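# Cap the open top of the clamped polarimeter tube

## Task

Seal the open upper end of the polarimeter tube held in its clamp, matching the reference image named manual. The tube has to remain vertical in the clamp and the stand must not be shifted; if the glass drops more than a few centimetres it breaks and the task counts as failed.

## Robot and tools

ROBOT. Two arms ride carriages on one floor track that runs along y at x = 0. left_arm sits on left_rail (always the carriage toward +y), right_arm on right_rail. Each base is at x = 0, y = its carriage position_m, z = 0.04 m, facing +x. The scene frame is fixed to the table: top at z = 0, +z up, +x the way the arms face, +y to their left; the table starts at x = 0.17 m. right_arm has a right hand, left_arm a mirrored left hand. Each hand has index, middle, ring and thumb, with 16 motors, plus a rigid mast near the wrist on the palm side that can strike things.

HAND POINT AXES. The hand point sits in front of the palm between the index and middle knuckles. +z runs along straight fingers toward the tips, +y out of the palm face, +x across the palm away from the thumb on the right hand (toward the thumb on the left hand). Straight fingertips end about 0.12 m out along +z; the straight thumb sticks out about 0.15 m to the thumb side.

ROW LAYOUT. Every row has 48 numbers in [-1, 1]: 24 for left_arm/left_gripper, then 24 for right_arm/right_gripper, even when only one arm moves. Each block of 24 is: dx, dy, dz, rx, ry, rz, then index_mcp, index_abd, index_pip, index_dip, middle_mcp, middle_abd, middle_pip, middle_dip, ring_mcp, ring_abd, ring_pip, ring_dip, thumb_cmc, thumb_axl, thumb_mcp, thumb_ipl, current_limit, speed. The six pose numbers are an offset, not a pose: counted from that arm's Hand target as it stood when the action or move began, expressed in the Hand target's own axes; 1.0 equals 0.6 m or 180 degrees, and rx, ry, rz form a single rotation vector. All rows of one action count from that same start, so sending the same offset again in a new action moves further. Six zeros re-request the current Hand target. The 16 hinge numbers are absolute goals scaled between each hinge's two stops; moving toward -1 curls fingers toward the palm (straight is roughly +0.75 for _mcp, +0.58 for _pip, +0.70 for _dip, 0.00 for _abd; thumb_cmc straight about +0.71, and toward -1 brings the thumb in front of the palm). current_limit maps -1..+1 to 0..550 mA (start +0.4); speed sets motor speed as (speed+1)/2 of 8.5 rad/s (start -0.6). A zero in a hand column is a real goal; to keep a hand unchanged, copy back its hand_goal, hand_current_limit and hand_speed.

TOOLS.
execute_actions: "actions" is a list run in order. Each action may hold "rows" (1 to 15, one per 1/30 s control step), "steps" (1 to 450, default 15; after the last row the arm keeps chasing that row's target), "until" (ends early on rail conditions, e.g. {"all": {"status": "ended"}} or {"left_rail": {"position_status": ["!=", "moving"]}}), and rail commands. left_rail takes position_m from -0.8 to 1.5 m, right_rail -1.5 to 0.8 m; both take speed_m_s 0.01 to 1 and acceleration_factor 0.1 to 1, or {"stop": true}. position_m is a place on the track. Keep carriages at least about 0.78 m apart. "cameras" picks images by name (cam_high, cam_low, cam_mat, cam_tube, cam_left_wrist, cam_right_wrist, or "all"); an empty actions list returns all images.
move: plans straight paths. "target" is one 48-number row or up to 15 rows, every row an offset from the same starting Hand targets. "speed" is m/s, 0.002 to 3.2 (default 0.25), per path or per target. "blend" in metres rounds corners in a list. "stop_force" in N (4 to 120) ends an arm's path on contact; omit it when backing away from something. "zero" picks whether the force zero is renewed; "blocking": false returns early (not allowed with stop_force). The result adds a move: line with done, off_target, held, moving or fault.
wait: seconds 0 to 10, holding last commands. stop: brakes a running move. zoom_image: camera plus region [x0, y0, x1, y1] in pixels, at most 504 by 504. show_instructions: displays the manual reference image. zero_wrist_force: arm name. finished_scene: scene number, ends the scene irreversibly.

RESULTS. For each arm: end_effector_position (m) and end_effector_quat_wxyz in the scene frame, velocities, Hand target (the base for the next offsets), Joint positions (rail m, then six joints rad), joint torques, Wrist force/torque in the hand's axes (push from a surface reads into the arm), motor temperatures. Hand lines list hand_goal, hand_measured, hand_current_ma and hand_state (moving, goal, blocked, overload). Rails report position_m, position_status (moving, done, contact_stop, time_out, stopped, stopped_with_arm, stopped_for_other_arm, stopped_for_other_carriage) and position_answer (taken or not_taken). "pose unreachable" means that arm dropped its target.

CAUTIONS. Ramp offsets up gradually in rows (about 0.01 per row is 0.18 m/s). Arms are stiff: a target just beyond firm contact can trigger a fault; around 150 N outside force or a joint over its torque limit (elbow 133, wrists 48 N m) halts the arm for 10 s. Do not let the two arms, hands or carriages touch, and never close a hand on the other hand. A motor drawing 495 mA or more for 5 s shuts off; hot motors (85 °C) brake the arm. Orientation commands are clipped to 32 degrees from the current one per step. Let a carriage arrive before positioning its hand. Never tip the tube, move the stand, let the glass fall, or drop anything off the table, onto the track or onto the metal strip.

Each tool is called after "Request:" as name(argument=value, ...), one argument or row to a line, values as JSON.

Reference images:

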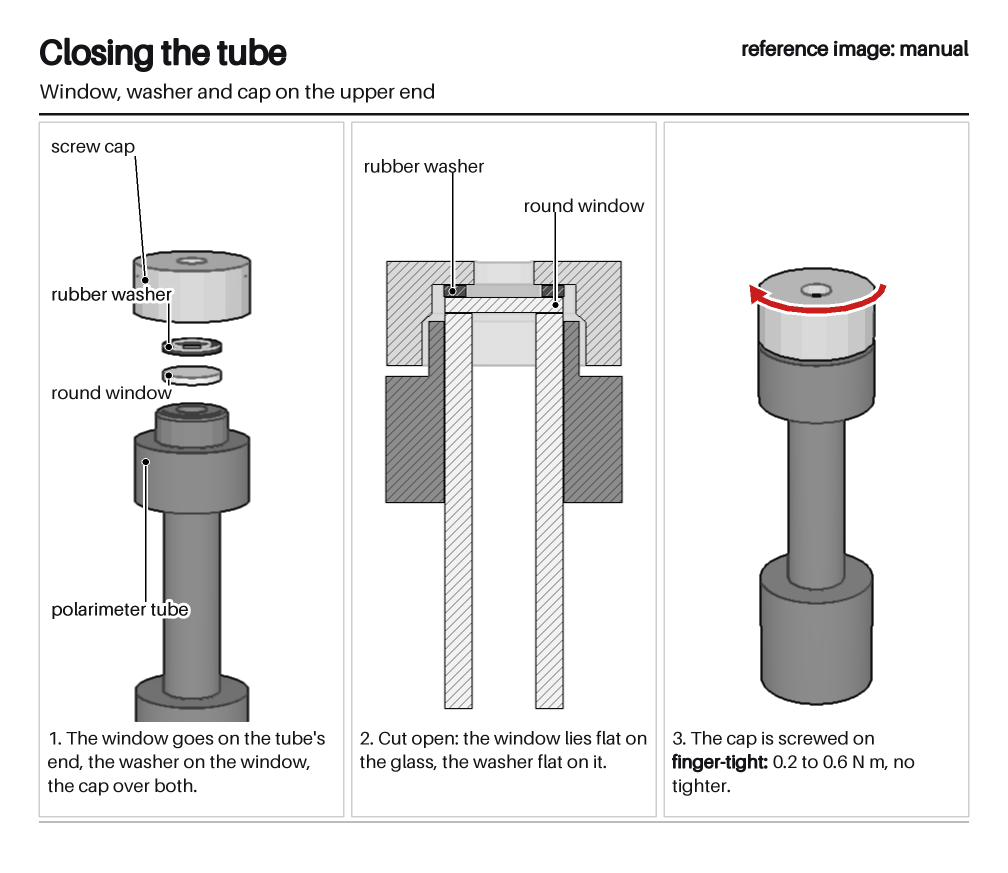

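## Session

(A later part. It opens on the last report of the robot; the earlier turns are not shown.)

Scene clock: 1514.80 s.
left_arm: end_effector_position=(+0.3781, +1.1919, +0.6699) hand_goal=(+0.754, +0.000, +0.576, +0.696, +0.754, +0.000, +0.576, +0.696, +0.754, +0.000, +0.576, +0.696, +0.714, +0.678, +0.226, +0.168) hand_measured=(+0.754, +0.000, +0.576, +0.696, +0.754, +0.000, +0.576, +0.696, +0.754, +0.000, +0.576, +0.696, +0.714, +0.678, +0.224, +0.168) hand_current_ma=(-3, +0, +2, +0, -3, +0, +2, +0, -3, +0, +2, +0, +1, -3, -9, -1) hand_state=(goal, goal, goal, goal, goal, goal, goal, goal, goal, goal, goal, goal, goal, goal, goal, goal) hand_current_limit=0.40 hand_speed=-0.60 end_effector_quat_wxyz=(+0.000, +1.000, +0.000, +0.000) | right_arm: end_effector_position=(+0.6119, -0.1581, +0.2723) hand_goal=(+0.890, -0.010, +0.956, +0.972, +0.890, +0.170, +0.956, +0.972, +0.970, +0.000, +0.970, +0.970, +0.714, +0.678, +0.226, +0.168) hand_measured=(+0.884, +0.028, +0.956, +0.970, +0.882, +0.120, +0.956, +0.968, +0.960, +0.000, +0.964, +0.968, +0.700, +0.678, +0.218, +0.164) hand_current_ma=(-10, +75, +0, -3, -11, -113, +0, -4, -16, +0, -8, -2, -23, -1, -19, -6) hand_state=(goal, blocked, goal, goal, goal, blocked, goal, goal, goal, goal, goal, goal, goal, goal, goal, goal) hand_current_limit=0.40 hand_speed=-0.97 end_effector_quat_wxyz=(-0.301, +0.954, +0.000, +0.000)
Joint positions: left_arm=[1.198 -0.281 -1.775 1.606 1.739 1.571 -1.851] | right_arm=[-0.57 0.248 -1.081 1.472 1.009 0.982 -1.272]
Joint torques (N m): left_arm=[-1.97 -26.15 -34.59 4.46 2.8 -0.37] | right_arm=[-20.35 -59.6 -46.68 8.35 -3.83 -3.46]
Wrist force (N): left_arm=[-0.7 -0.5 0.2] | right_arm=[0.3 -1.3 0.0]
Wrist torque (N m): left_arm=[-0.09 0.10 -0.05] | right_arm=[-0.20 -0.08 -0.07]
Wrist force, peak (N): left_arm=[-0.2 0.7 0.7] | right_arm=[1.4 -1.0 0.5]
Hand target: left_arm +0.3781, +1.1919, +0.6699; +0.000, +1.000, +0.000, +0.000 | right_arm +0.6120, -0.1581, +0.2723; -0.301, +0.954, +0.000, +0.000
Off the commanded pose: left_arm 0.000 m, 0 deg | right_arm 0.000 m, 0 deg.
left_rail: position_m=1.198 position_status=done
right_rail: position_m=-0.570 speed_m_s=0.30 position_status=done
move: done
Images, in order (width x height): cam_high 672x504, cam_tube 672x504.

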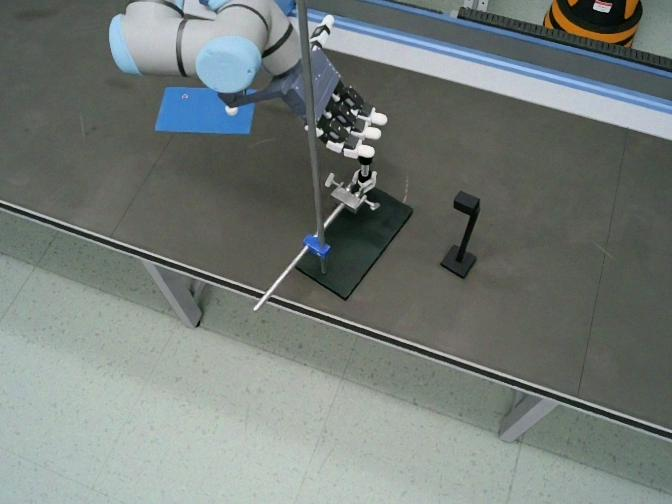

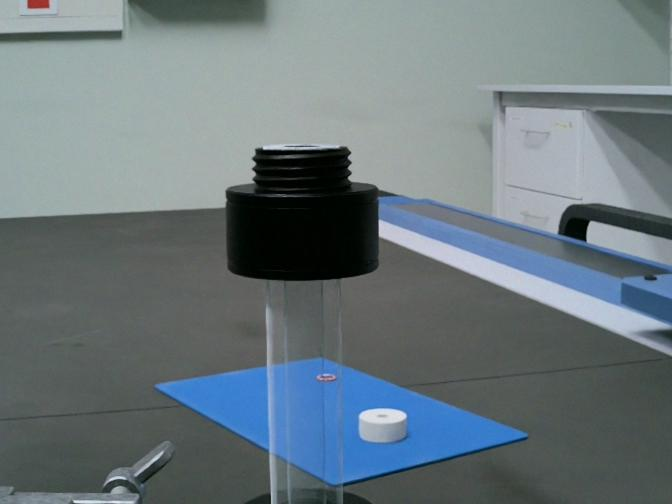

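Request:
move(
  target=[0,0,0,0,0,0,0.754,0,0.576,0.696,0.754,0,0.576,0.696,0.754,0,0.576,0.696,0.714,0.678,0.226,0.168,0.4,-0.6,0.02,0.0478,0.0683,0,0,0,0.89,-0.01,0.956,0.971,0.89,0.17,0.956,0.971,0.97,0,0.97,0.97,0.714,0.678,0.226,0.168,0.4,-0.97],
  speed=0.05,
  cameras=["cam_high","cam_tube"],
)

Request:
zoom_image(
  camera="cam_high",
  region=[300, 70, 420, 190],
)

Scene clock: 1529.40 s.
left_arm: end_effector_position=(+0.3781, +1.1919, +0.6699) hand_goal=(+0.754, +0.000, +0.576, +0.696, +0.754, +0.000, +0.576, +0.696, +0.754, +0.000, +0.576, +0.696, +0.714, +0.678, +0.226, +0.168) hand_measured=(+0.754, +0.000, +0.576, +0.696, +0.754, +0.000, +0.576, +0.696, +0.754, +0.000, +0.576, +0.696, +0.714, +0.678, +0.224, +0.168) hand_current_ma=(-3, +0, +2, +0, -3, +0, +2, +0, -3, +0, +2, +0, +1, -3, -9, -1) hand_state=(goal, goal, goal, goal, goal, goal, goal, goal, goal, goal, goal, goal, goal, goal, goal, goal) hand_current_limit=0.40 hand_speed=-0.60 end_effector_quat_wxyz=(+0.000, +1.000, +0.000, +0.000) | right_arm: end_effector_position=(+0.6240, -0.1581, +0.2224) hand_goal=(+0.890, -0.010, +0.956, +0.972, +0.890, +0.170, +0.956, +0.972, +0.970, +0.000, +0.970, +0.970, +0.714, +0.678, +0.226, +0.168) hand_measured=(+0.884, +0.028, +0.956, +0.970, +0.882, +0.120, +0.956, +0.968, +0.960, +0.000, +0.964, +0.968, +0.700, +0.678, +0.218, +0.164) hand_current_ma=(-10, +75, +0, -3, -11, -113, +0, -4, -16, +0, -8, -2, -23, -1, -19, -6) hand_state=(goal, blocked, goal, goal, goal, blocked, goal, goal, goal, goal, goal, goal, goal, goal, goal, goal) hand_current_limit=0.40 hand_speed=-0.97 end_effector_quat_wxyz=(-0.301, +0.954, +0.000, +0.000)
Joint positions: left_arm=[1.198 -0.281 -1.775 1.606 1.739 1.571 -1.851] | right_arm=[-0.57 0.244 -1.03 1.489 0.945 0.981 -1.276]
Joint torques (N m): left_arm=[-1.93 -26.83 -33.91 4.48 2.66 -0.35] | right_arm=[-18.13 -61.82 -27.92 0.01 -4.09 -3.64]
Wrist force (N): left_arm=[-0.1 -0.1 0.4] | right_arm=[0.7 -1.2 0.1]
Wrist torque (N m): left_arm=[-0.06 0.02 -0.01] | right_arm=[-0.21 -0.15 -0.04]
Wrist force, peak (N): left_arm=[-1.1 0.0 0.7] | right_arm=[1.1 -1.4 0.3]
Hand target: left_arm +0.3781, +1.1919, +0.6699; +0.000, +1.000, +0.000, +0.000 | right_arm +0.6240, -0.1581, +0.2223; -0.301, +0.954, +0.000, +0.000
Off the commanded pose: left_arm 0.000 m, 0 deg | right_arm 0.000 m, 0 deg.
left_rail: position_m=1.198 position_status=done
right_rail: position_m=-0.570 speed_m_s=0.30 position_status=done
move: done
Images, in order (width x height): cam_high 672x504, cam_tube 672x504.

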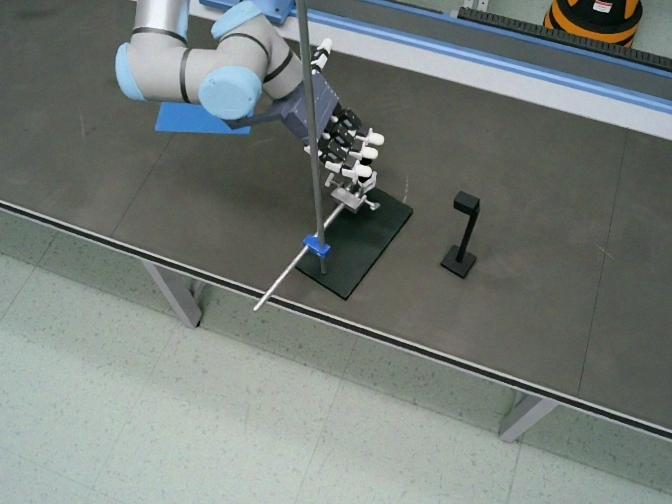

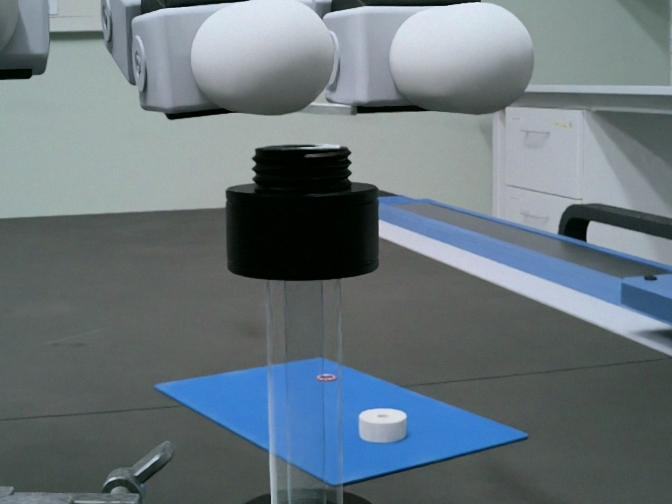

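Scaled by 4.200 from the camera's 672x504 image, which has a finer 960x720 frame.

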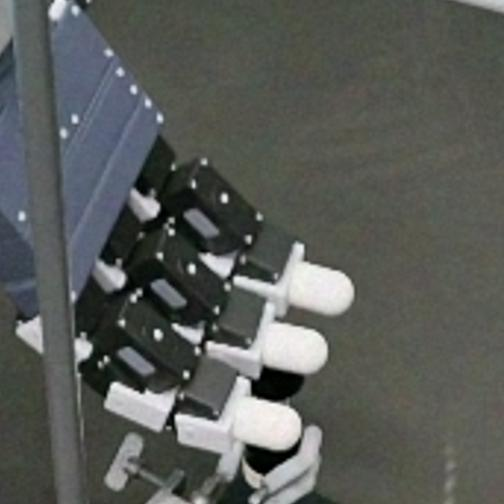

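Request:
zoom_image(
  camera="cam_tube",
  region=[180, 40, 440, 200],
)

Scaled by 1.938 from the camera's 672x504 image, which has a finer 960x720 frame.

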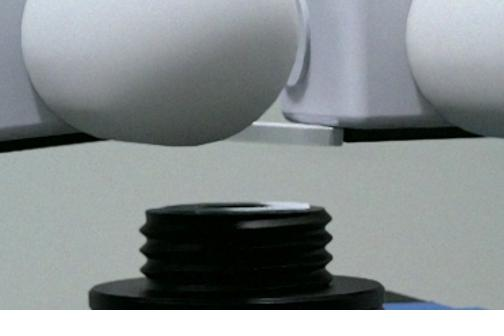

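Request:
zoom_image(
  camera="cam_tube",
  region=[290, 70, 380, 130],
)

Scaled by 5.600 from the camera's 672x504 image, which has a finer 960x720 frame.

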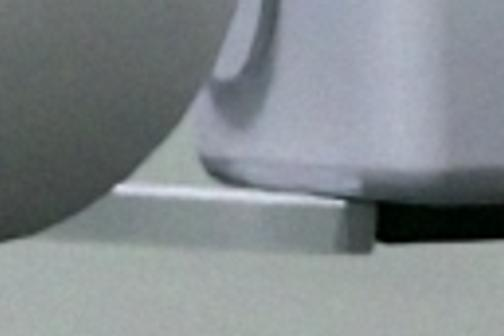

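Request:
execute_actions(
  actions=[],
  cameras=["cam_right_wrist","cam_left_wrist"],
)

Scene clock: 1577.67 s.
left_arm: end_effector_position=(+0.3781, +1.1919, +0.6699) hand_goal=(+0.754, +0.000, +0.576, +0.696, +0.754, +0.000, +0.576, +0.696, +0.754, +0.000, +0.576, +0.696, +0.714, +0.678, +0.226, +0.168) hand_measured=(+0.754, +0.000, +0.576, +0.696, +0.754, +0.000, +0.576, +0.696, +0.754, +0.000, +0.576, +0.696, +0.714, +0.678, +0.224, +0.168) hand_current_ma=(-3, +0, +2, +0, -3, +0, +2, +0, -3, +0, +2, +0, +1, -3, -9, -1) hand_state=(goal, goal, goal, goal, goal, goal, goal, goal, goal, goal, goal, goal, goal, goal, goal, goal) hand_current_limit=0.40 hand_speed=-0.60 end_effector_quat_wxyz=(+0.000, +1.000, +0.000, +0.000) | right_arm: end_effector_position=(+0.6240, -0.1581, +0.2223) hand_goal=(+0.890, -0.010, +0.956, +0.972, +0.890, +0.170, +0.956, +0.972, +0.970, +0.000, +0.970, +0.970, +0.714, +0.678, +0.226, +0.168) hand_measured=(+0.884, +0.028, +0.956, +0.970, +0.882, +0.120, +0.956, +0.968, +0.960, +0.000, +0.964, +0.968, +0.700, +0.678, +0.218, +0.164) hand_current_ma=(-10, +75, +0, -3, -11, -113, +0, -4, -16, +0, -8, -2, -23, -1, -19, -6) hand_state=(goal, blocked, goal, goal, goal, blocked, goal, goal, goal, goal, goal, goal, goal, goal, goal, goal) hand_current_limit=0.40 hand_speed=-0.97 end_effector_quat_wxyz=(-0.301, +0.954, +0.000, +0.000)
Joint positions: left_arm=[1.198 -0.281 -1.775 1.606 1.739 1.571 -1.851] | right_arm=[-0.57 0.244 -1.03 1.489 0.945 0.981 -1.276]
Joint velocities: within noise
Joint torques (N m): left_arm=[-0.91 -27.15 -34.27 4.41 2.63 -0.39] | right_arm=[-19.48 -58.93 -27.94 0.08 -3.97 -3.63]
Motor temperatures (°C): left_arm=[35 36 31 38 34 30] | right_arm=[31 38 30 37 38 43]
Wrist force (N): left_arm=[-0.4 0.3 0.2] | right_arm=[0.6 -1.2 0.3]
Wrist torque (N m): left_arm=[0.00 0.05 -0.04] | right_arm=[-0.21 -0.14 -0.05]
Wrist force, peak (N): left_arm=[-1.0 -0.3 0.7] | right_arm=[0.8 -1.5 0.4]
Hand target: left_arm +0.3781, +1.1919, +0.6699; +0.000, +1.000, +0.000, +0.000 | right_arm +0.6240, -0.1581, +0.2223; -0.301, +0.954, +0.000, +0.000
Off the commanded pose: left_arm 0.000 m, 0 deg | right_arm 0.000 m, 0 deg.
left_rail: position_m=1.198 position_status=done
right_rail: position_m=-0.570 speed_m_s=0.30 position_status=done
Images, in order (width x height): cam_left_wrist 616x616, cam_right_wrist 616x616.

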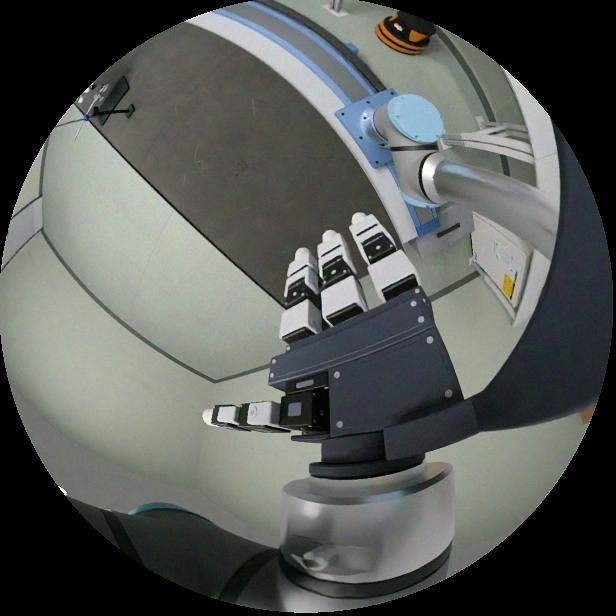

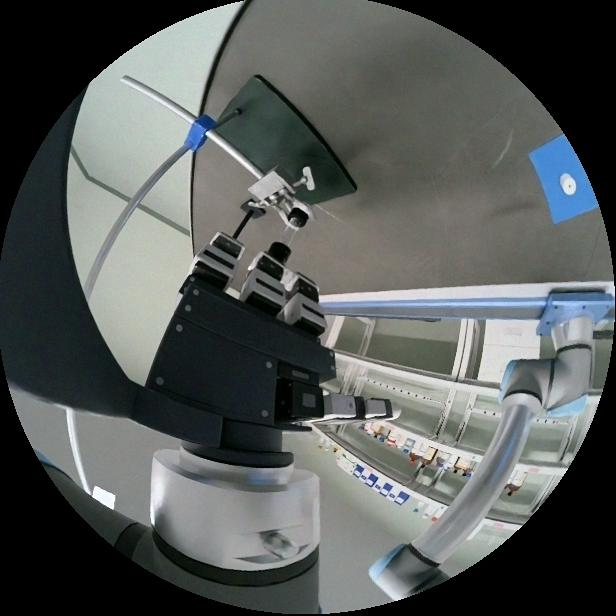

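Request:
zoom_image(
  camera="cam_right_wrist",
  region=[230, 200, 340, 310],
)

Scaled by 4.582 from the camera's 616x616 image, which has a finer 880x880 frame.

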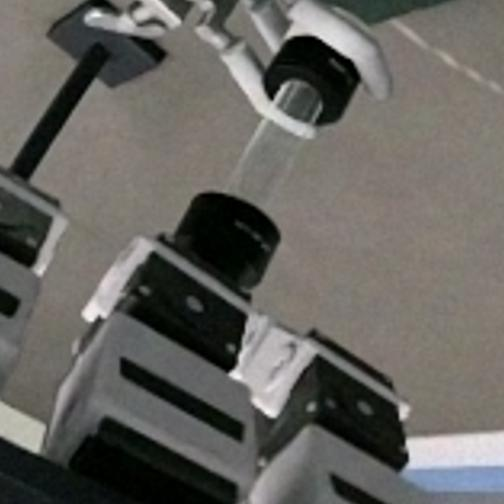

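Request:
move(
  target=[
    [0,0,0,0,0,0,0.754,0,0.576,0.696,0.754,0,0.576,0.696,0.754,0,0.576,0.696,0.714,0.678,0.226,0.168,0.4,-0.6,0,0.12288,-0.08604,0,0,0,0.89,-0.01,0.956,0.971,0.89,0.17,0.956,0.971,0.97,0,0.97,0.97,0.714,0.678,0.226,0.168,0.4,-0.97],
    [0,0,0,0,0,0,0.754,0,0.576,0.696,0.754,0,0.576,0.696,0.754,0,0.576,0.696,0.714,0.678,0.226,0.168,0.4,-0.6,-0.115,0.16781,-0.02187,0,0,0,0.89,-0.01,0.956,0.971,0.89,0.17,0.956,0.971,0.97,0,0.97,0.97,0.714,0.678,0.226,0.168,0.4,-0.97],
  ],
  speed=0.08,
  blend=0.02,
  cameras=["cam_high","cam_tube"],
)

Request:
zoom_image(
  camera="cam_high",
  region=[280, 70, 420, 210],
)

Scene clock: 1664.23 s.
left_arm: end_effector_position=(+0.3781, +1.1919, +0.6699) hand_goal=(+0.754, +0.000, +0.576, +0.696, +0.754, +0.000, +0.576, +0.696, +0.754, +0.000, +0.576, +0.696, +0.714, +0.678, +0.226, +0.168) hand_measured=(+0.754, +0.000, +0.576, +0.696, +0.754, +0.000, +0.576, +0.696, +0.754, +0.000, +0.576, +0.696, +0.714, +0.678, +0.224, +0.168) hand_current_ma=(-3, +0, +2, +0, -3, +0, +2, +0, -3, +0, +2, +0, +1, -3, -9, -1) hand_state=(goal, goal, goal, goal, goal, goal, goal, goal, goal, goal, goal, goal, goal, goal, goal, goal) hand_current_limit=0.40 hand_speed=-0.60 end_effector_quat_wxyz=(+0.000, +1.000, +0.000, +0.000) | right_arm: end_effector_position=(+0.5551, -0.2481, +0.1753) hand_goal=(+0.890, -0.010, +0.956, +0.972, +0.890, +0.170, +0.956, +0.972, +0.970, +0.000, +0.970, +0.970, +0.714, +0.678, +0.226, +0.168) hand_measured=(+0.884, +0.028, +0.956, +0.970, +0.882, +0.120, +0.956, +0.968, +0.960, +0.000, +0.964, +0.968, +0.700, +0.678, +0.218, +0.164) hand_current_ma=(-10, +75, +0, -3, -11, -113, +0, -4, -16, +0, -8, -2, -23, -1, -19, -6) hand_state=(goal, blocked, goal, goal, goal, blocked, goal, goal, goal, goal, goal, goal, goal, goal, goal, goal) hand_current_limit=0.40 hand_speed=-0.97 end_effector_quat_wxyz=(-0.301, +0.954, +0.000, +0.000)
Joint positions: left_arm=[1.198 -0.281 -1.775 1.606 1.739 1.571 -1.851] | right_arm=[-0.57 0.128 -1.127 1.758 0.85 0.966 -1.415]
Joint torques (N m): left_arm=[-1.27 -26.97 -34.2 4.47 2.69 -0.39] | right_arm=[15.23 -73.84 -23.2 -0.38 1.21 3.23]
Wrist force (N): left_arm=[-0.2 0.1 0.4] | right_arm=[0.2 -0.9 0.3]
Wrist torque (N m): left_arm=[-0.03 0.04 -0.02] | right_arm=[-0.21 -0.09 -0.23]
Wrist force, peak (N): left_arm=[-1.1 -0.2 0.6] | right_arm=[0.4 -1.8 0.6]
Hand target: left_arm +0.3781, +1.1919, +0.6699; +0.000, +1.000, +0.000, +0.000 | right_arm +0.5551, -0.2481, +0.1753; -0.301, +0.954, +0.000, +0.000
Off the commanded pose: left_arm 0.000 m, 0 deg | right_arm 0.000 m, 0 deg.
left_rail: position_m=1.198 position_status=done
right_rail: position_m=-0.570 speed_m_s=0.30 position_status=done
move: done
Images, in order (width x height): cam_high 672x504, cam_tube 672x504.

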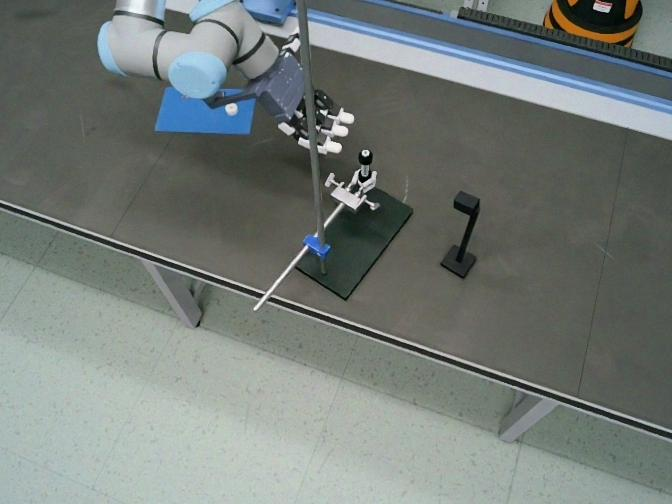

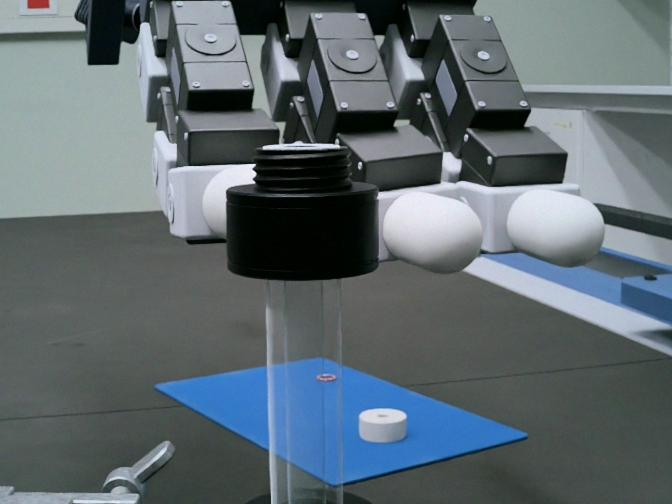

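Scaled by 3.600 from the camera's 672x504 image, which has a finer 960x720 frame.

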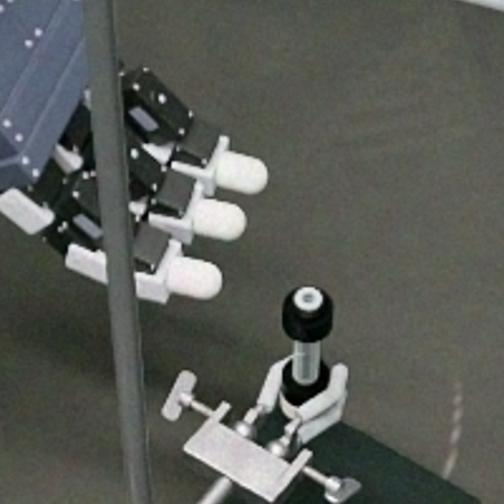

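Request:
move(
  target=[0,0,0,0,0,0,0.754,0,0.576,0.696,0.754,0,0.576,0.696,0.754,0,0.576,0.696,0.714,0.678,0.226,0.168,0.4,-0.6,0,-0.0478,0.03346,0,0,0,0.89,-0.01,0.956,0.971,0.89,0.17,0.956,0.971,0.97,0,0.97,0.97,0.714,0.678,0.226,0.168,0.4,-0.97],
  speed=0.05,
  cameras=[],
)

Request:
move(
  target=[0,0,0,0,0,0,0.754,0,0.576,0.696,0.754,0,0.576,0.696,0.754,0,0.576,0.696,0.714,0.678,0.226,0.168,0.4,-0.6,0,-0.06144,0.04302,0,0,0,0.89,-0.01,0.956,0.971,0.89,0.17,0.956,0.971,0.97,0,0.97,0.97,0.714,0.678,0.226,0.168,0.4,-0.97],
  speed=0.006,
  stop_force=4,
  cameras=["cam_high","cam_tube"],
)

Scene clock: 1677.13 s.
left_arm: end_effector_position=(+0.3781, +1.1919, +0.6699) hand_goal=(+0.754, +0.000, +0.576, +0.696, +0.754, +0.000, +0.576, +0.696, +0.754, +0.000, +0.576, +0.696, +0.714, +0.678, +0.226, +0.168) hand_measured=(+0.754, +0.000, +0.576, +0.696, +0.754, +0.000, +0.576, +0.696, +0.754, +0.000, +0.576, +0.696, +0.714, +0.678, +0.224, +0.168) hand_current_ma=(-3, +0, +2, +0, -3, +0, +2, +0, -3, +0, +2, +0, +1, -3, -9, -1) hand_state=(goal, goal, goal, goal, goal, goal, goal, goal, goal, goal, goal, goal, goal, goal, goal, goal) hand_current_limit=0.40 hand_speed=-0.60 end_effector_quat_wxyz=(+0.000, +1.000, +0.000, +0.000) | right_arm: end_effector_position=(+0.5550, -0.2132, +0.1753) hand_goal=(+0.890, -0.010, +0.956, +0.972, +0.890, +0.170, +0.956, +0.972, +0.970, +0.000, +0.970, +0.970, +0.714, +0.678, +0.226, +0.168) hand_measured=(+0.884, +0.028, +0.956, +0.970, +0.882, +0.120, +0.956, +0.968, +0.960, +0.000, +0.964, +0.968, +0.700, +0.678, +0.218, +0.164) hand_current_ma=(-10, +75, +0, -3, -11, -113, +0, -4, -16, +0, -8, -2, -23, -1, -19, -6) hand_state=(goal, blocked, goal, goal, goal, blocked, goal, goal, goal, goal, goal, goal, goal, goal, goal, goal) hand_current_limit=0.40 hand_speed=-0.97 end_effector_quat_wxyz=(-0.301, +0.954, +0.000, +0.000)
Joint positions: left_arm=[1.198 -0.281 -1.775 1.606 1.739 1.571 -1.851] | right_arm=[-0.57 0.185 -1.112 1.724 0.83 0.972 -1.347]
Joint torques (N m): left_arm=[-1.69 -27.2 -34.47 4.46 2.74 -0.31] | right_arm=[12.49 -50.4 -43.69 0.19 1.43 3.2]
Wrist force (N): left_arm=[-0.4 0.1 0.7] | right_arm=[0.6 -1.1 0.1]
Wrist torque (N m): left_arm=[-0.06 0.07 -0.05] | right_arm=[-0.22 -0.12 -0.19]
Wrist force, peak (N): left_arm=[-1.1 -0.1 0.4] | right_arm=[0.6 -1.6 0.4]
Hand target: left_arm +0.3781, +1.1919, +0.6699; +0.000, +1.000, +0.000, +0.000 | right_arm +0.5550, -0.2131, +0.1753; -0.301, +0.954, +0.000, +0.000
Off the commanded pose: left_arm 0.000 m, 0 deg | right_arm 0.000 m, 0 deg.
left_rail: position_m=1.198 position_status=done
right_rail: position_m=-0.570 speed_m_s=0.30 position_status=done
move: done
No camera images: "cameras" was empty.

Scene clock: 1679.60 s.
left_arm: end_effector_position=(+0.3781, +1.1919, +0.6699) hand_goal=(+0.754, +0.000, +0.576, +0.696, +0.754, +0.000, +0.576, +0.696, +0.754, +0.000, +0.576, +0.696, +0.714, +0.678, +0.226, +0.168) hand_measured=(+0.754, +0.000, +0.576, +0.696, +0.754, +0.000, +0.576, +0.696, +0.754, +0.000, +0.576, +0.696, +0.714, +0.678, +0.224, +0.168) hand_current_ma=(-3, +0, +2, +0, -3, +0, +2, +0, -3, +0, +2, +0, +1, -3, -9, -1) hand_state=(goal, goal, goal, goal, goal, goal, goal, goal, goal, goal, goal, goal, goal, goal, goal, goal) hand_current_limit=0.40 hand_speed=-0.60 end_effector_quat_wxyz=(+0.000, +1.000, +0.000, +0.000) | right_arm: end_effector_position=(+0.5550, -0.2056, +0.1752) hand_goal=(+0.890, -0.010, +0.956, +0.972, +0.890, +0.170, +0.956, +0.972, +0.970, +0.000, +0.970, +0.970, +0.714, +0.678, +0.226, +0.168) hand_measured=(+0.884, +0.028, +0.956, +0.970, +0.882, +0.120, +0.956, +0.968, +0.952, +0.000, +0.974, +0.976, +0.700, +0.678, +0.218, +0.164) hand_current_ma=(-10, +75, +0, -3, -11, -113, +0, -4, -39, +0, +3, +9, -23, -1, -19, -6) hand_state=(goal, blocked, goal, goal, goal, blocked, goal, goal, goal, goal, goal, goal, goal, goal, goal, goal) hand_current_limit=0.40 hand_speed=-0.97 end_effector_quat_wxyz=(-0.301, +0.954, +0.000, +0.000)
Joint positions: left_arm=[1.198 -0.281 -1.775 1.606 1.739 1.571 -1.851] | right_arm=[-0.57 0.197 -1.108 1.716 0.826 0.974 -1.332]
Joint torques (N m): left_arm=[-1.35 -26.52 -34.01 4.53 2.84 -0.45] | right_arm=[-15.89 -73.66 -24.46 7.82 -3.91 -3.55]
Wrist force (N): left_arm=[-0.4 0.2 0.5] | right_arm=[-0.1 1.1 -2.4]
Wrist torque (N m): left_arm=[-0.03 0.06 -0.04] | right_arm=[-0.08 0.12 -0.05]
Wrist force, peak (N): left_arm=[-1.1 -0.1 0.4] | right_arm=[0.4 2.2 -3.2]
Hand target: left_arm +0.3781, +1.1919, +0.6699; +0.000, +1.000, +0.000, +0.000 | right_arm +0.5550, -0.2056, +0.1753; -0.301, +0.954, +0.000, +0.000 (not the last commanded pose)
Off the commanded pose: left_arm 0.000 m, 0 deg | right_arm 0.037 m, 0 deg.
left_rail: position_m=1.198 position_status=done
right_rail: position_m=-0.570 speed_m_s=0.30 position_status=done
move: contact (right_arm)
Images, in order (width x height): cam_high 672x504, cam_tube 672x504.

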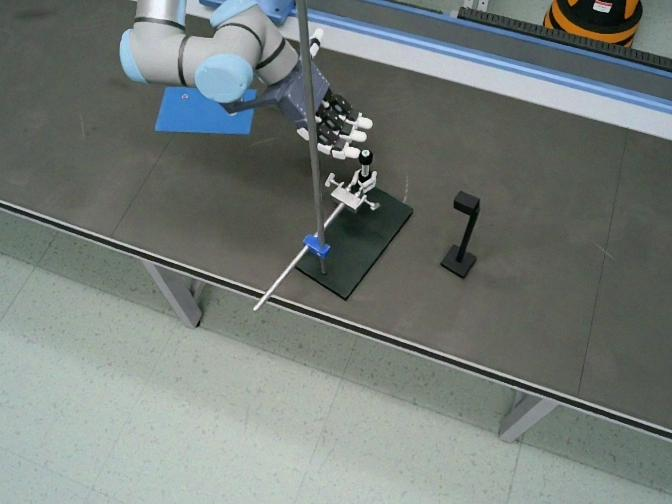

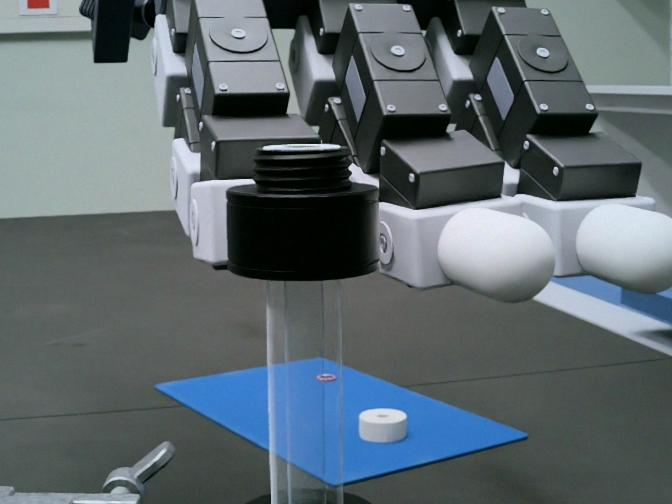

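Request:
move(
  target=[
    [0,0,0,0,0,0,0.754,0,0.576,0.696,0.754,0,0.576,0.696,0.754,0,0.576,0.696,0.714,0.678,0.226,0.168,0.4,-0.6,0,0.02731,-0.01912,0,0,0,0.89,-0.01,0.956,0.971,0.89,0.17,0.956,0.971,0.97,0,0.97,0.97,0.714,0.678,0.226,0.168,0.4,-0.97],
    [0,0,0,0,0,0,0.754,0,0.576,0.696,0.754,0,0.576,0.696,0.754,0,0.576,0.696,0.714,0.678,0.226,0.168,0.4,-0.6,0,-0.02049,-0.08739,0,0,0,0.89,-0.01,0.956,0.971,0.89,0.17,0.956,0.971,0.97,0,0.97,0.97,0.714,0.678,0.226,0.168,0.4,-0.97],
    [0,0,0,0,0,0,0.754,0,0.576,0.696,0.754,0,0.576,0.696,0.754,0,0.576,0.696,0.714,0.678,0.226,0.168,0.4,-0.6,0.12833,-0.13764,-0.00536,0,0,0,0.89,-0.01,0.956,0.971,0.89,0.17,0.956,0.971,0.97,0,0.97,0.97,0.714,0.678,0.226,0.168,0.4,-0.97],
  ],
  speed=0.06,
  blend=0.005,
  cameras=["cam_high","cam_tube","cam_right_wrist"],
)

Request:
zoom_image(
  camera="cam_tube",
  region=[240, 60, 390, 180],
)

Request:
zoom_image(
  camera="cam_right_wrist",
  region=[240, 210, 330, 300],
)

Scene clock: 1702.80 s.
left_arm: end_effector_position=(+0.3781, +1.1919, +0.6699) hand_goal=(+0.754, +0.000, +0.576, +0.696, +0.754, +0.000, +0.576, +0.696, +0.754, +0.000, +0.576, +0.696, +0.714, +0.678, +0.226, +0.168) hand_measured=(+0.754, +0.000, +0.576, +0.696, +0.754, +0.000, +0.576, +0.696, +0.754, +0.000, +0.576, +0.696, +0.714, +0.678, +0.224, +0.168) hand_current_ma=(-3, +0, +2, +0, -3, +0, +2, +0, -3, +0, +2, +0, +1, -3, -9, -1) hand_state=(goal, goal, goal, goal, goal, goal, goal, goal, goal, goal, goal, goal, goal, goal, goal, goal) hand_current_limit=0.40 hand_speed=-0.60 end_effector_quat_wxyz=(+0.000, +1.000, +0.000, +0.000) | right_arm: end_effector_position=(+0.6320, -0.1398, +0.2253) hand_goal=(+0.890, -0.010, +0.956, +0.972, +0.890, +0.170, +0.956, +0.972, +0.970, +0.000, +0.970, +0.970, +0.714, +0.678, +0.226, +0.168) hand_measured=(+0.884, +0.028, +0.956, +0.970, +0.882, +0.120, +0.956, +0.968, +0.952, +0.000, +0.970, +0.972, +0.700, +0.678, +0.218, +0.164) hand_current_ma=(-10, +75, +0, -3, -11, -113, +0, -4, -37, +0, +0, +2, -23, -1, -19, -6) hand_state=(goal, blocked, goal, goal, goal, blocked, goal, goal, goal, goal, goal, goal, goal, goal, goal, goal) hand_current_limit=0.40 hand_speed=-0.97 end_effector_quat_wxyz=(-0.301, +0.954, +0.000, +0.000)
Joint positions: left_arm=[1.198 -0.281 -1.775 1.606 1.739 1.571 -1.851] | right_arm=[-0.57 0.266 -1.01 1.447 0.952 0.985 -1.25]
Joint torques (N m): left_arm=[-1.77 -26.71 -33.87 4.4 2.62 -0.39] | right_arm=[16.27 -63.04 -47.33 8.49 1.16 3.26]
Wrist force (N): left_arm=[-0.2 0.1 0.7] | right_arm=[0.5 -1.1 0.2]
Wrist torque (N m): left_arm=[-0.06 0.06 -0.02] | right_arm=[-0.20 -0.14 -0.21]
Wrist force, peak (N): left_arm=[-0.8 0.6 0.7] | right_arm=[0.1 1.6 -2.8]
Hand target: left_arm +0.3781, +1.1919, +0.6699; +0.000, +1.000, +0.000, +0.000 | right_arm +0.6320, -0.1397, +0.2253; -0.301, +0.954, +0.000, +0.000
Off the commanded pose: left_arm 0.000 m, 0 deg | right_arm 0.000 m, 0 deg.
left_rail: position_m=1.198 position_status=done
right_rail: position_m=-0.570 speed_m_s=0.30 position_status=done
move: done
Images, in order (width x height): cam_high 672x504, cam_tube 672x504, cam_right_wrist 616x616.

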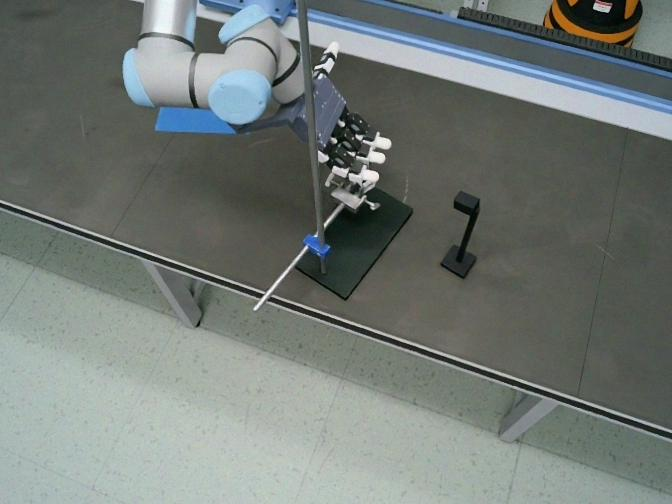

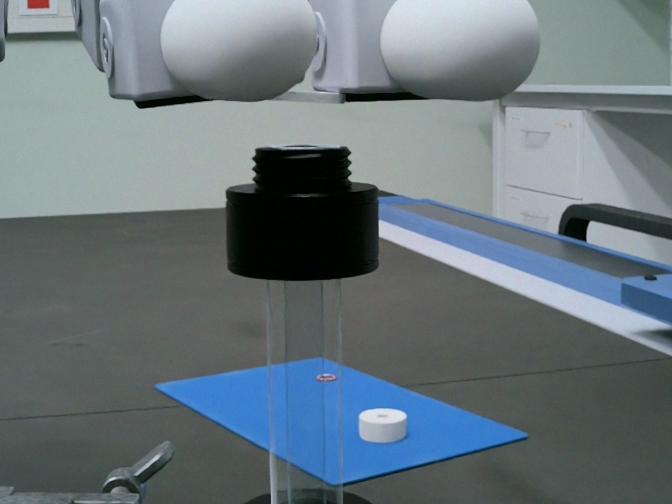

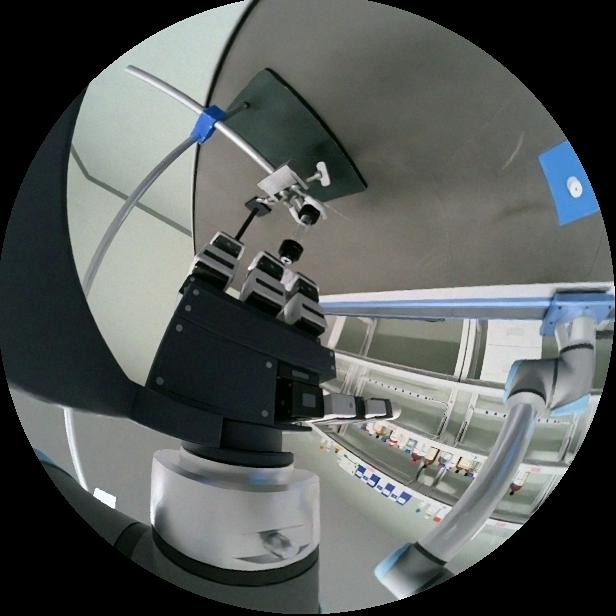

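Scaled by 3.360 from the camera's 672x504 image, which has a finer 960x720 frame.

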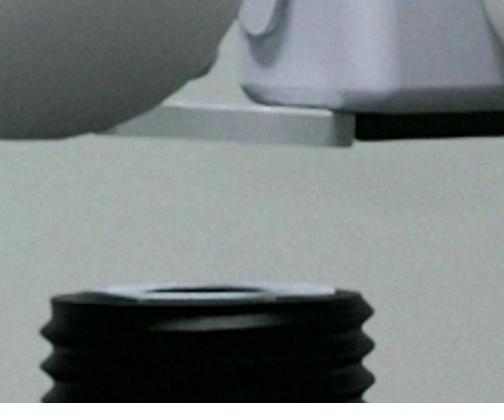

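Scaled by 5.600 from the camera's 616x616 image, which has a finer 880x880 frame.

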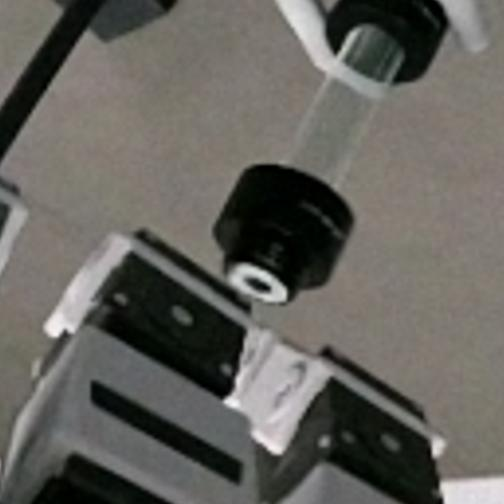

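Request:
zoom_image(
  camera="cam_high",
  region=[310, 100, 410, 200],
)

Scaled by 5.040 from the camera's 672x504 image, which has a finer 960x720 frame.

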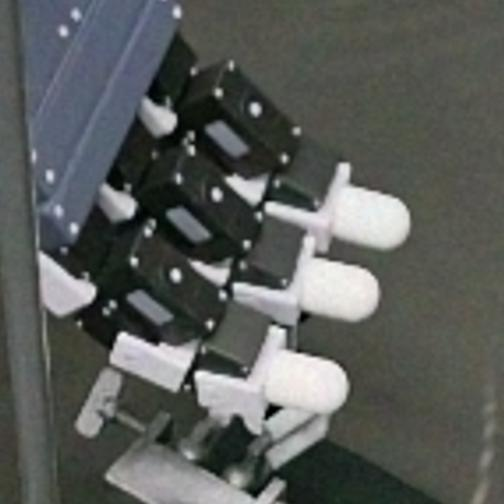

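Request:
move(
  target=[0,0,0,0,0,0,0.754,0,0.576,0.696,0.754,0,0.576,0.696,0.754,0,0.576,0.696,0.714,0.678,0.226,0.168,0.4,-0.6,0.0015,0.00574,0.00819,0,0,0,0.89,-0.01,0.956,0.971,0.89,0.17,0.956,0.971,0.97,0,0.97,0.97,0.714,0.678,0.226,0.168,0.4,-0.97],
  speed=0.02,
  cameras=["cam_tube","cam_right_wrist"],
)

Request:
zoom_image(
  camera="cam_tube",
  region=[240, 60, 390, 180],
)

Request:
zoom_image(
  camera="cam_right_wrist",
  region=[250, 220, 330, 300],
)

Scene clock: 1723.43 s.
left_arm: end_effector_position=(+0.3781, +1.1919, +0.6699) hand_goal=(+0.754, +0.000, +0.576, +0.696, +0.754, +0.000, +0.576, +0.696, +0.754, +0.000, +0.576, +0.696, +0.714, +0.678, +0.226, +0.168) hand_measured=(+0.754, +0.000, +0.576, +0.696, +0.754, +0.000, +0.576, +0.696, +0.754, +0.000, +0.576, +0.696, +0.714, +0.678, +0.224, +0.168) hand_current_ma=(-3, +0, +2, +0, -3, +0, +2, +0, -3, +0, +2, +0, +1, -3, -9, -1) hand_state=(goal, goal, goal, goal, goal, goal, goal, goal, goal, goal, goal, goal, goal, goal, goal, goal) hand_current_limit=0.40 hand_speed=-0.60 end_effector_quat_wxyz=(+0.000, +1.000, +0.000, +0.000) | right_arm: end_effector_position=(+0.6329, -0.1397, +0.2194) hand_goal=(+0.890, -0.010, +0.956, +0.972, +0.890, +0.170, +0.956, +0.972, +0.970, +0.000, +0.970, +0.970, +0.714, +0.678, +0.226, +0.168) hand_measured=(+0.884, +0.028, +0.956, +0.970, +0.882, +0.120, +0.956, +0.968, +0.952, +0.000, +0.970, +0.972, +0.700, +0.678, +0.218, +0.164) hand_current_ma=(-10, +75, +0, -3, -11, -113, +0, -4, -37, +0, +0, +2, -23, -1, -19, -6) hand_state=(goal, blocked, goal, goal, goal, blocked, goal, goal, goal, goal, goal, goal, goal, goal, goal, goal) hand_current_limit=0.40 hand_speed=-0.97 end_effector_quat_wxyz=(-0.301, +0.954, +0.000, +0.000)
Joint positions: left_arm=[1.198 -0.281 -1.775 1.606 1.739 1.571 -1.851] | right_arm=[-0.57 0.265 -1.005 1.45 0.944 0.985 -1.251]
Joint torques (N m): left_arm=[-0.71 -27.74 -34.15 4.46 2.82 -0.31] | right_arm=[-17.72 -56.33 -27.86 -0.19 -1.55 -3.43]
Wrist force (N): left_arm=[-0.1 -0.1 0.9] | right_arm=[0.8 -0.9 0.0]
Wrist torque (N m): left_arm=[-0.10 0.04 -0.01] | right_arm=[-0.16 -0.17 -0.14]
Wrist force, peak (N): left_arm=[-0.8 0.9 0.3] | right_arm=[0.8 -1.4 0.1]
Hand target: left_arm +0.3781, +1.1919, +0.6699; +0.000, +1.000, +0.000, +0.000 | right_arm +0.6329, -0.1397, +0.2193; -0.301, +0.954, +0.000, +0.000
Off the commanded pose: left_arm 0.000 m, 0 deg | right_arm 0.000 m, 0 deg.
left_rail: position_m=1.198 position_status=done
right_rail: position_m=-0.570 speed_m_s=0.30 position_status=done
move: done
Images, in order (width x height): cam_tube 672x504, cam_right_wrist 616x616.

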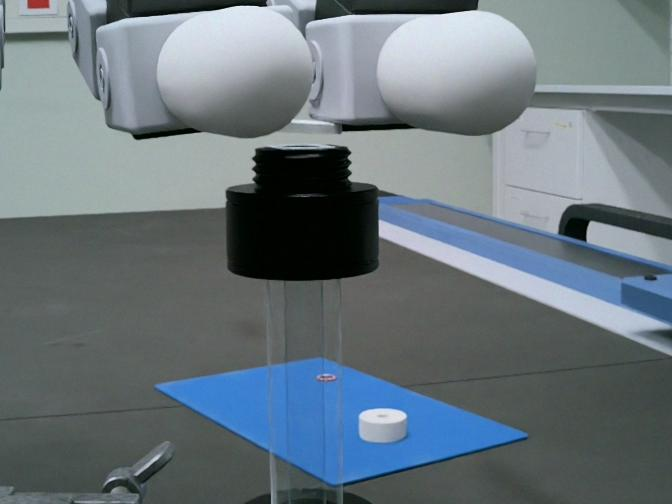

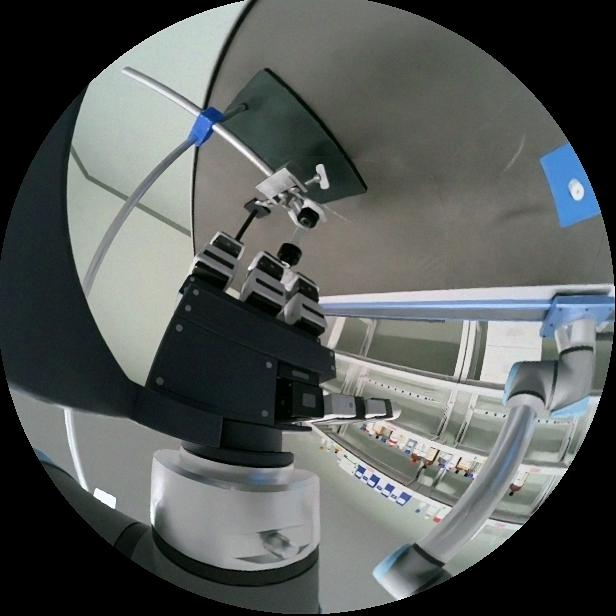

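Scaled by 3.360 from the camera's 672x504 image, which has a finer 960x720 frame.

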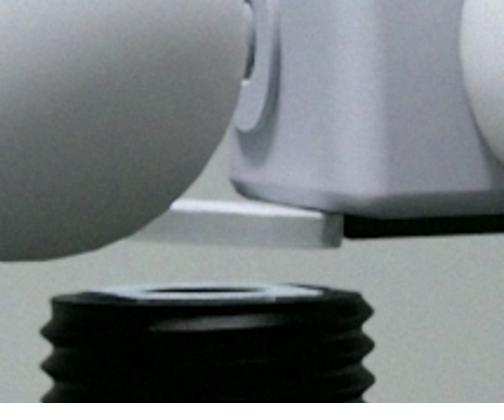

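Scaled by 6.300 from the camera's 616x616 image, which has a finer 880x880 frame.

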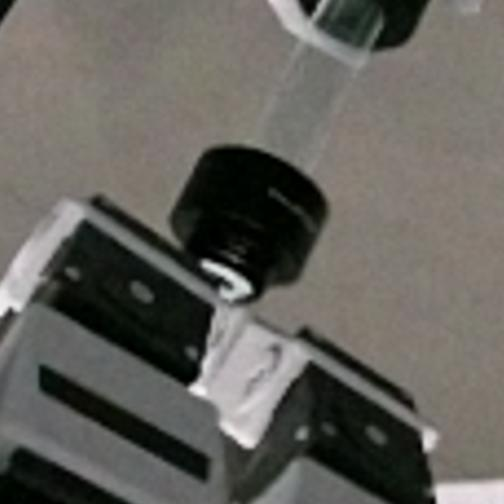

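Request:
zoom_image(
  camera="cam_tube",
  region=[245, 110, 365, 200],
)

Scaled by 4.200 from the camera's 672x504 image, which has a finer 960x720 frame.

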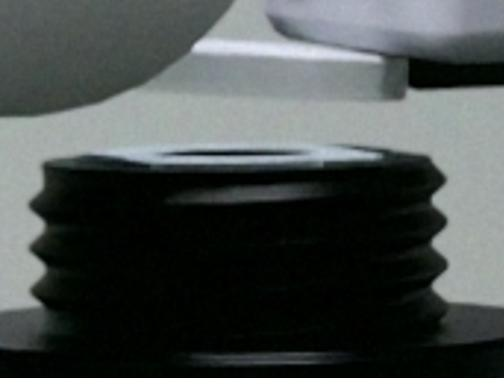

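Request:
move(
  target=[0,0,0,0,0,0,0.754,0,0.576,0.696,0.754,0,0.576,0.696,0.754,0,0.576,0.696,0.714,0.678,0.226,0.168,0.4,-0.6,0.0007,0.00143,0.00205,0,0,0,0.89,-0.01,0.956,0.971,0.89,0.17,0.956,0.971,0.97,0,0.97,0.97,0.714,0.678,0.226,0.168,0.4,-0.97],
  speed=0.01,
  cameras=[],
)

Request:
move(
  target=[0,0,0,0,0,0,0.754,0,0.576,0.696,0.754,0,0.576,0.696,0.754,0,0.576,0.696,0.714,0.678,0.226,0.168,0.4,-0.6,0,0.00382,0.00546,0,0,0,0.89,-0.01,0.956,0.971,0.89,0.17,0.956,0.971,0.97,0,0.97,0.97,0.714,0.678,0.226,0.168,0.4,-0.97],
  speed=0.002,
  stop_force=4,
  cameras=["cam_tube","cam_right_wrist"],
)

Request:
zoom_image(
  camera="cam_tube",
  region=[245, 110, 365, 200],
)

Scene clock: 1749.83 s.
left_arm: end_effector_position=(+0.3781, +1.1919, +0.6699) hand_goal=(+0.754, +0.000, +0.576, +0.696, +0.754, +0.000, +0.576, +0.696, +0.754, +0.000, +0.576, +0.696, +0.714, +0.678, +0.226, +0.168) hand_measured=(+0.754, +0.000, +0.576, +0.696, +0.754, +0.000, +0.576, +0.696, +0.754, +0.000, +0.576, +0.696, +0.714, +0.678, +0.224, +0.168) hand_current_ma=(-3, +0, +2, +0, -3, +0, +2, +0, -3, +0, +2, +0, +1, -3, -9, -1) hand_state=(goal, goal, goal, goal, goal, goal, goal, goal, goal, goal, goal, goal, goal, goal, goal, goal) hand_current_limit=0.40 hand_speed=-0.60 end_effector_quat_wxyz=(+0.000, +1.000, +0.000, +0.000) | right_arm: end_effector_position=(+0.6333, -0.1397, +0.2178) hand_goal=(+0.890, -0.010, +0.956, +0.972, +0.890, +0.170, +0.956, +0.972, +0.970, +0.000, +0.970, +0.970, +0.714, +0.678, +0.226, +0.168) hand_measured=(+0.884, +0.028, +0.956, +0.970, +0.882, +0.120, +0.956, +0.968, +0.952, +0.000, +0.970, +0.972, +0.700, +0.678, +0.218, +0.164) hand_current_ma=(-10, +75, +0, -3, -11, -113, +0, -4, -37, +0, +0, +2, -23, -1, -19, -6) hand_state=(goal, blocked, goal, goal, goal, blocked, goal, goal, goal, goal, goal, goal, goal, goal, goal, goal) hand_current_limit=0.40 hand_speed=-0.97 end_effector_quat_wxyz=(-0.301, +0.954, +0.000, +0.000)
Joint positions: left_arm=[1.198 -0.281 -1.775 1.606 1.739 1.571 -1.851] | right_arm=[-0.57 0.265 -1.003 1.45 0.942 0.985 -1.251]
Joint torques (N m): left_arm=[-1.28 -27.7 -34.07 4.58 2.75 -0.28] | right_arm=[-17.81 -61.25 -28.26 -0.2 -3.39 -3.6]
Wrist force (N): left_arm=[-0.5 0.0 0.3] | right_arm=[0.5 -1.3 0.1]
Wrist torque (N m): left_arm=[-0.04 0.06 -0.04] | right_arm=[-0.22 -0.12 -0.15]
Wrist force, peak (N): left_arm=[-0.8 0.3 0.7] | right_arm=[0.8 -1.3 -0.1]
Hand target: left_arm +0.3781, +1.1919, +0.6699; +0.000, +1.000, +0.000, +0.000 | right_arm +0.6333, -0.1397, +0.2178; -0.301, +0.954, +0.000, +0.000
Off the commanded pose: left_arm 0.000 m, 0 deg | right_arm 0.000 m, 0 deg.
left_rail: position_m=1.198 position_status=done
right_rail: position_m=-0.570 speed_m_s=0.30 position_status=done
move: done
No camera images: "cameras" was empty.

Scene clock: 1752.50 s.
left_arm: end_effector_position=(+0.3781, +1.1919, +0.6699) hand_goal=(+0.754, +0.000, +0.576, +0.696, +0.754, +0.000, +0.576, +0.696, +0.754, +0.000, +0.576, +0.696, +0.714, +0.678, +0.226, +0.168) hand_measured=(+0.754, +0.000, +0.576, +0.696, +0.754, +0.000, +0.576, +0.696, +0.754, +0.000, +0.576, +0.696, +0.714, +0.678, +0.224, +0.168) hand_current_ma=(-3, +0, +2, +0, -3, +0, +2, +0, -3, +0, +2, +0, +1, -3, -9, -1) hand_state=(goal, goal, goal, goal, goal, goal, goal, goal, goal, goal, goal, goal, goal, goal, goal, goal) hand_current_limit=0.40 hand_speed=-0.60 end_effector_quat_wxyz=(+0.000, +1.000, +0.000, +0.000) | right_arm: end_effector_position=(+0.6333, -0.1397, +0.2138) hand_goal=(+0.890, -0.010, +0.956, +0.972, +0.890, +0.170, +0.956, +0.972, +0.970, +0.000, +0.970, +0.970, +0.714, +0.678, +0.226, +0.168) hand_measured=(+0.906, +0.028, +0.964, +0.970, +0.892, +0.120, +0.960, +0.970, +0.952, +0.000, +0.970, +0.972, +0.700, +0.678, +0.218, +0.164) hand_current_ma=(+33, +75, +12, -3, +2, -112, +3, -3, -37, +0, +0, +2, -23, -1, -19, -6) hand_state=(goal, blocked, goal, goal, goal, blocked, goal, goal, goal, goal, goal, goal, goal, goal, goal, goal) hand_current_limit=0.40 hand_speed=-0.97 end_effector_quat_wxyz=(-0.301, +0.954, +0.000, +0.000)
Joint positions: left_arm=[1.198 -0.281 -1.775 1.606 1.739 1.571 -1.851] | right_arm=[-0.57 0.265 -1 1.453 0.936 0.985 -1.251]
Joint torques (N m): left_arm=[-1.58 -27.64 -34.16 4.52 2.8 -0.34] | right_arm=[-18.01 -58.05 -26.74 -0.22 -3.42 -3.46]
Wrist force (N): left_arm=[-0.6 -0.1 0.3] | right_arm=[0.4 -2.7 -2.9]
Wrist torque (N m): left_arm=[-0.06 0.09 -0.05] | right_arm=[0.23 -0.14 -0.15]
Wrist force, peak (N): left_arm=[-0.8 0.1 0.8] | right_arm=[0.9 -2.6 -3.3]
Hand target: left_arm +0.3781, +1.1919, +0.6699; +0.000, +1.000, +0.000, +0.000 | right_arm +0.6333, -0.1397, +0.2138; -0.301, +0.954, +0.000, +0.000
Off the commanded pose: left_arm 0.000 m, 0 deg | right_arm 0.000 m, 0 deg.
left_rail: position_m=1.198 position_status=done
right_rail: position_m=-0.570 speed_m_s=0.30 position_status=done
move: done
Images, in order (width x height): cam_tube 672x504, cam_right_wrist 616x616.

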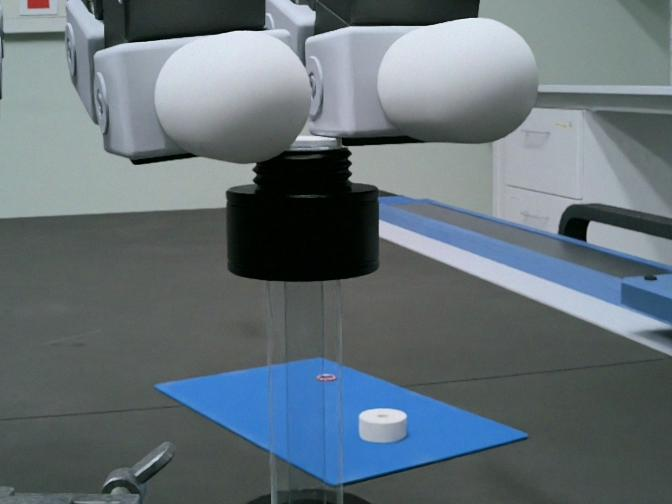

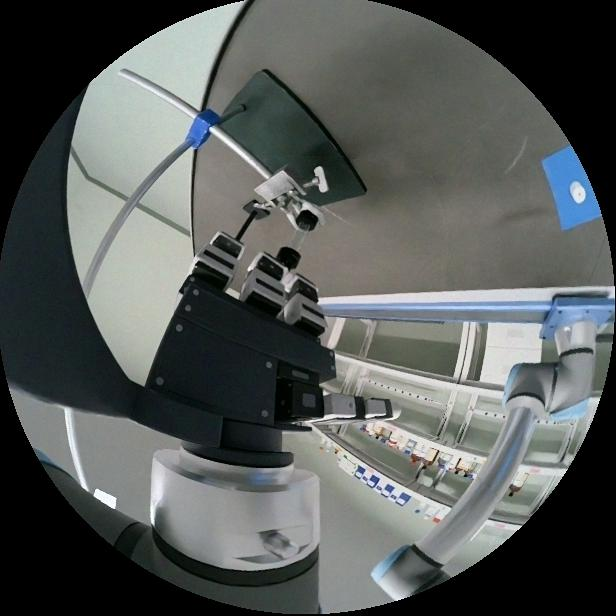

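Scaled by 4.200 from the camera's 672x504 image, which has a finer 960x720 frame.

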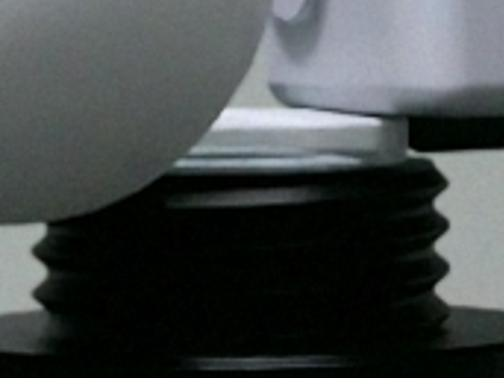

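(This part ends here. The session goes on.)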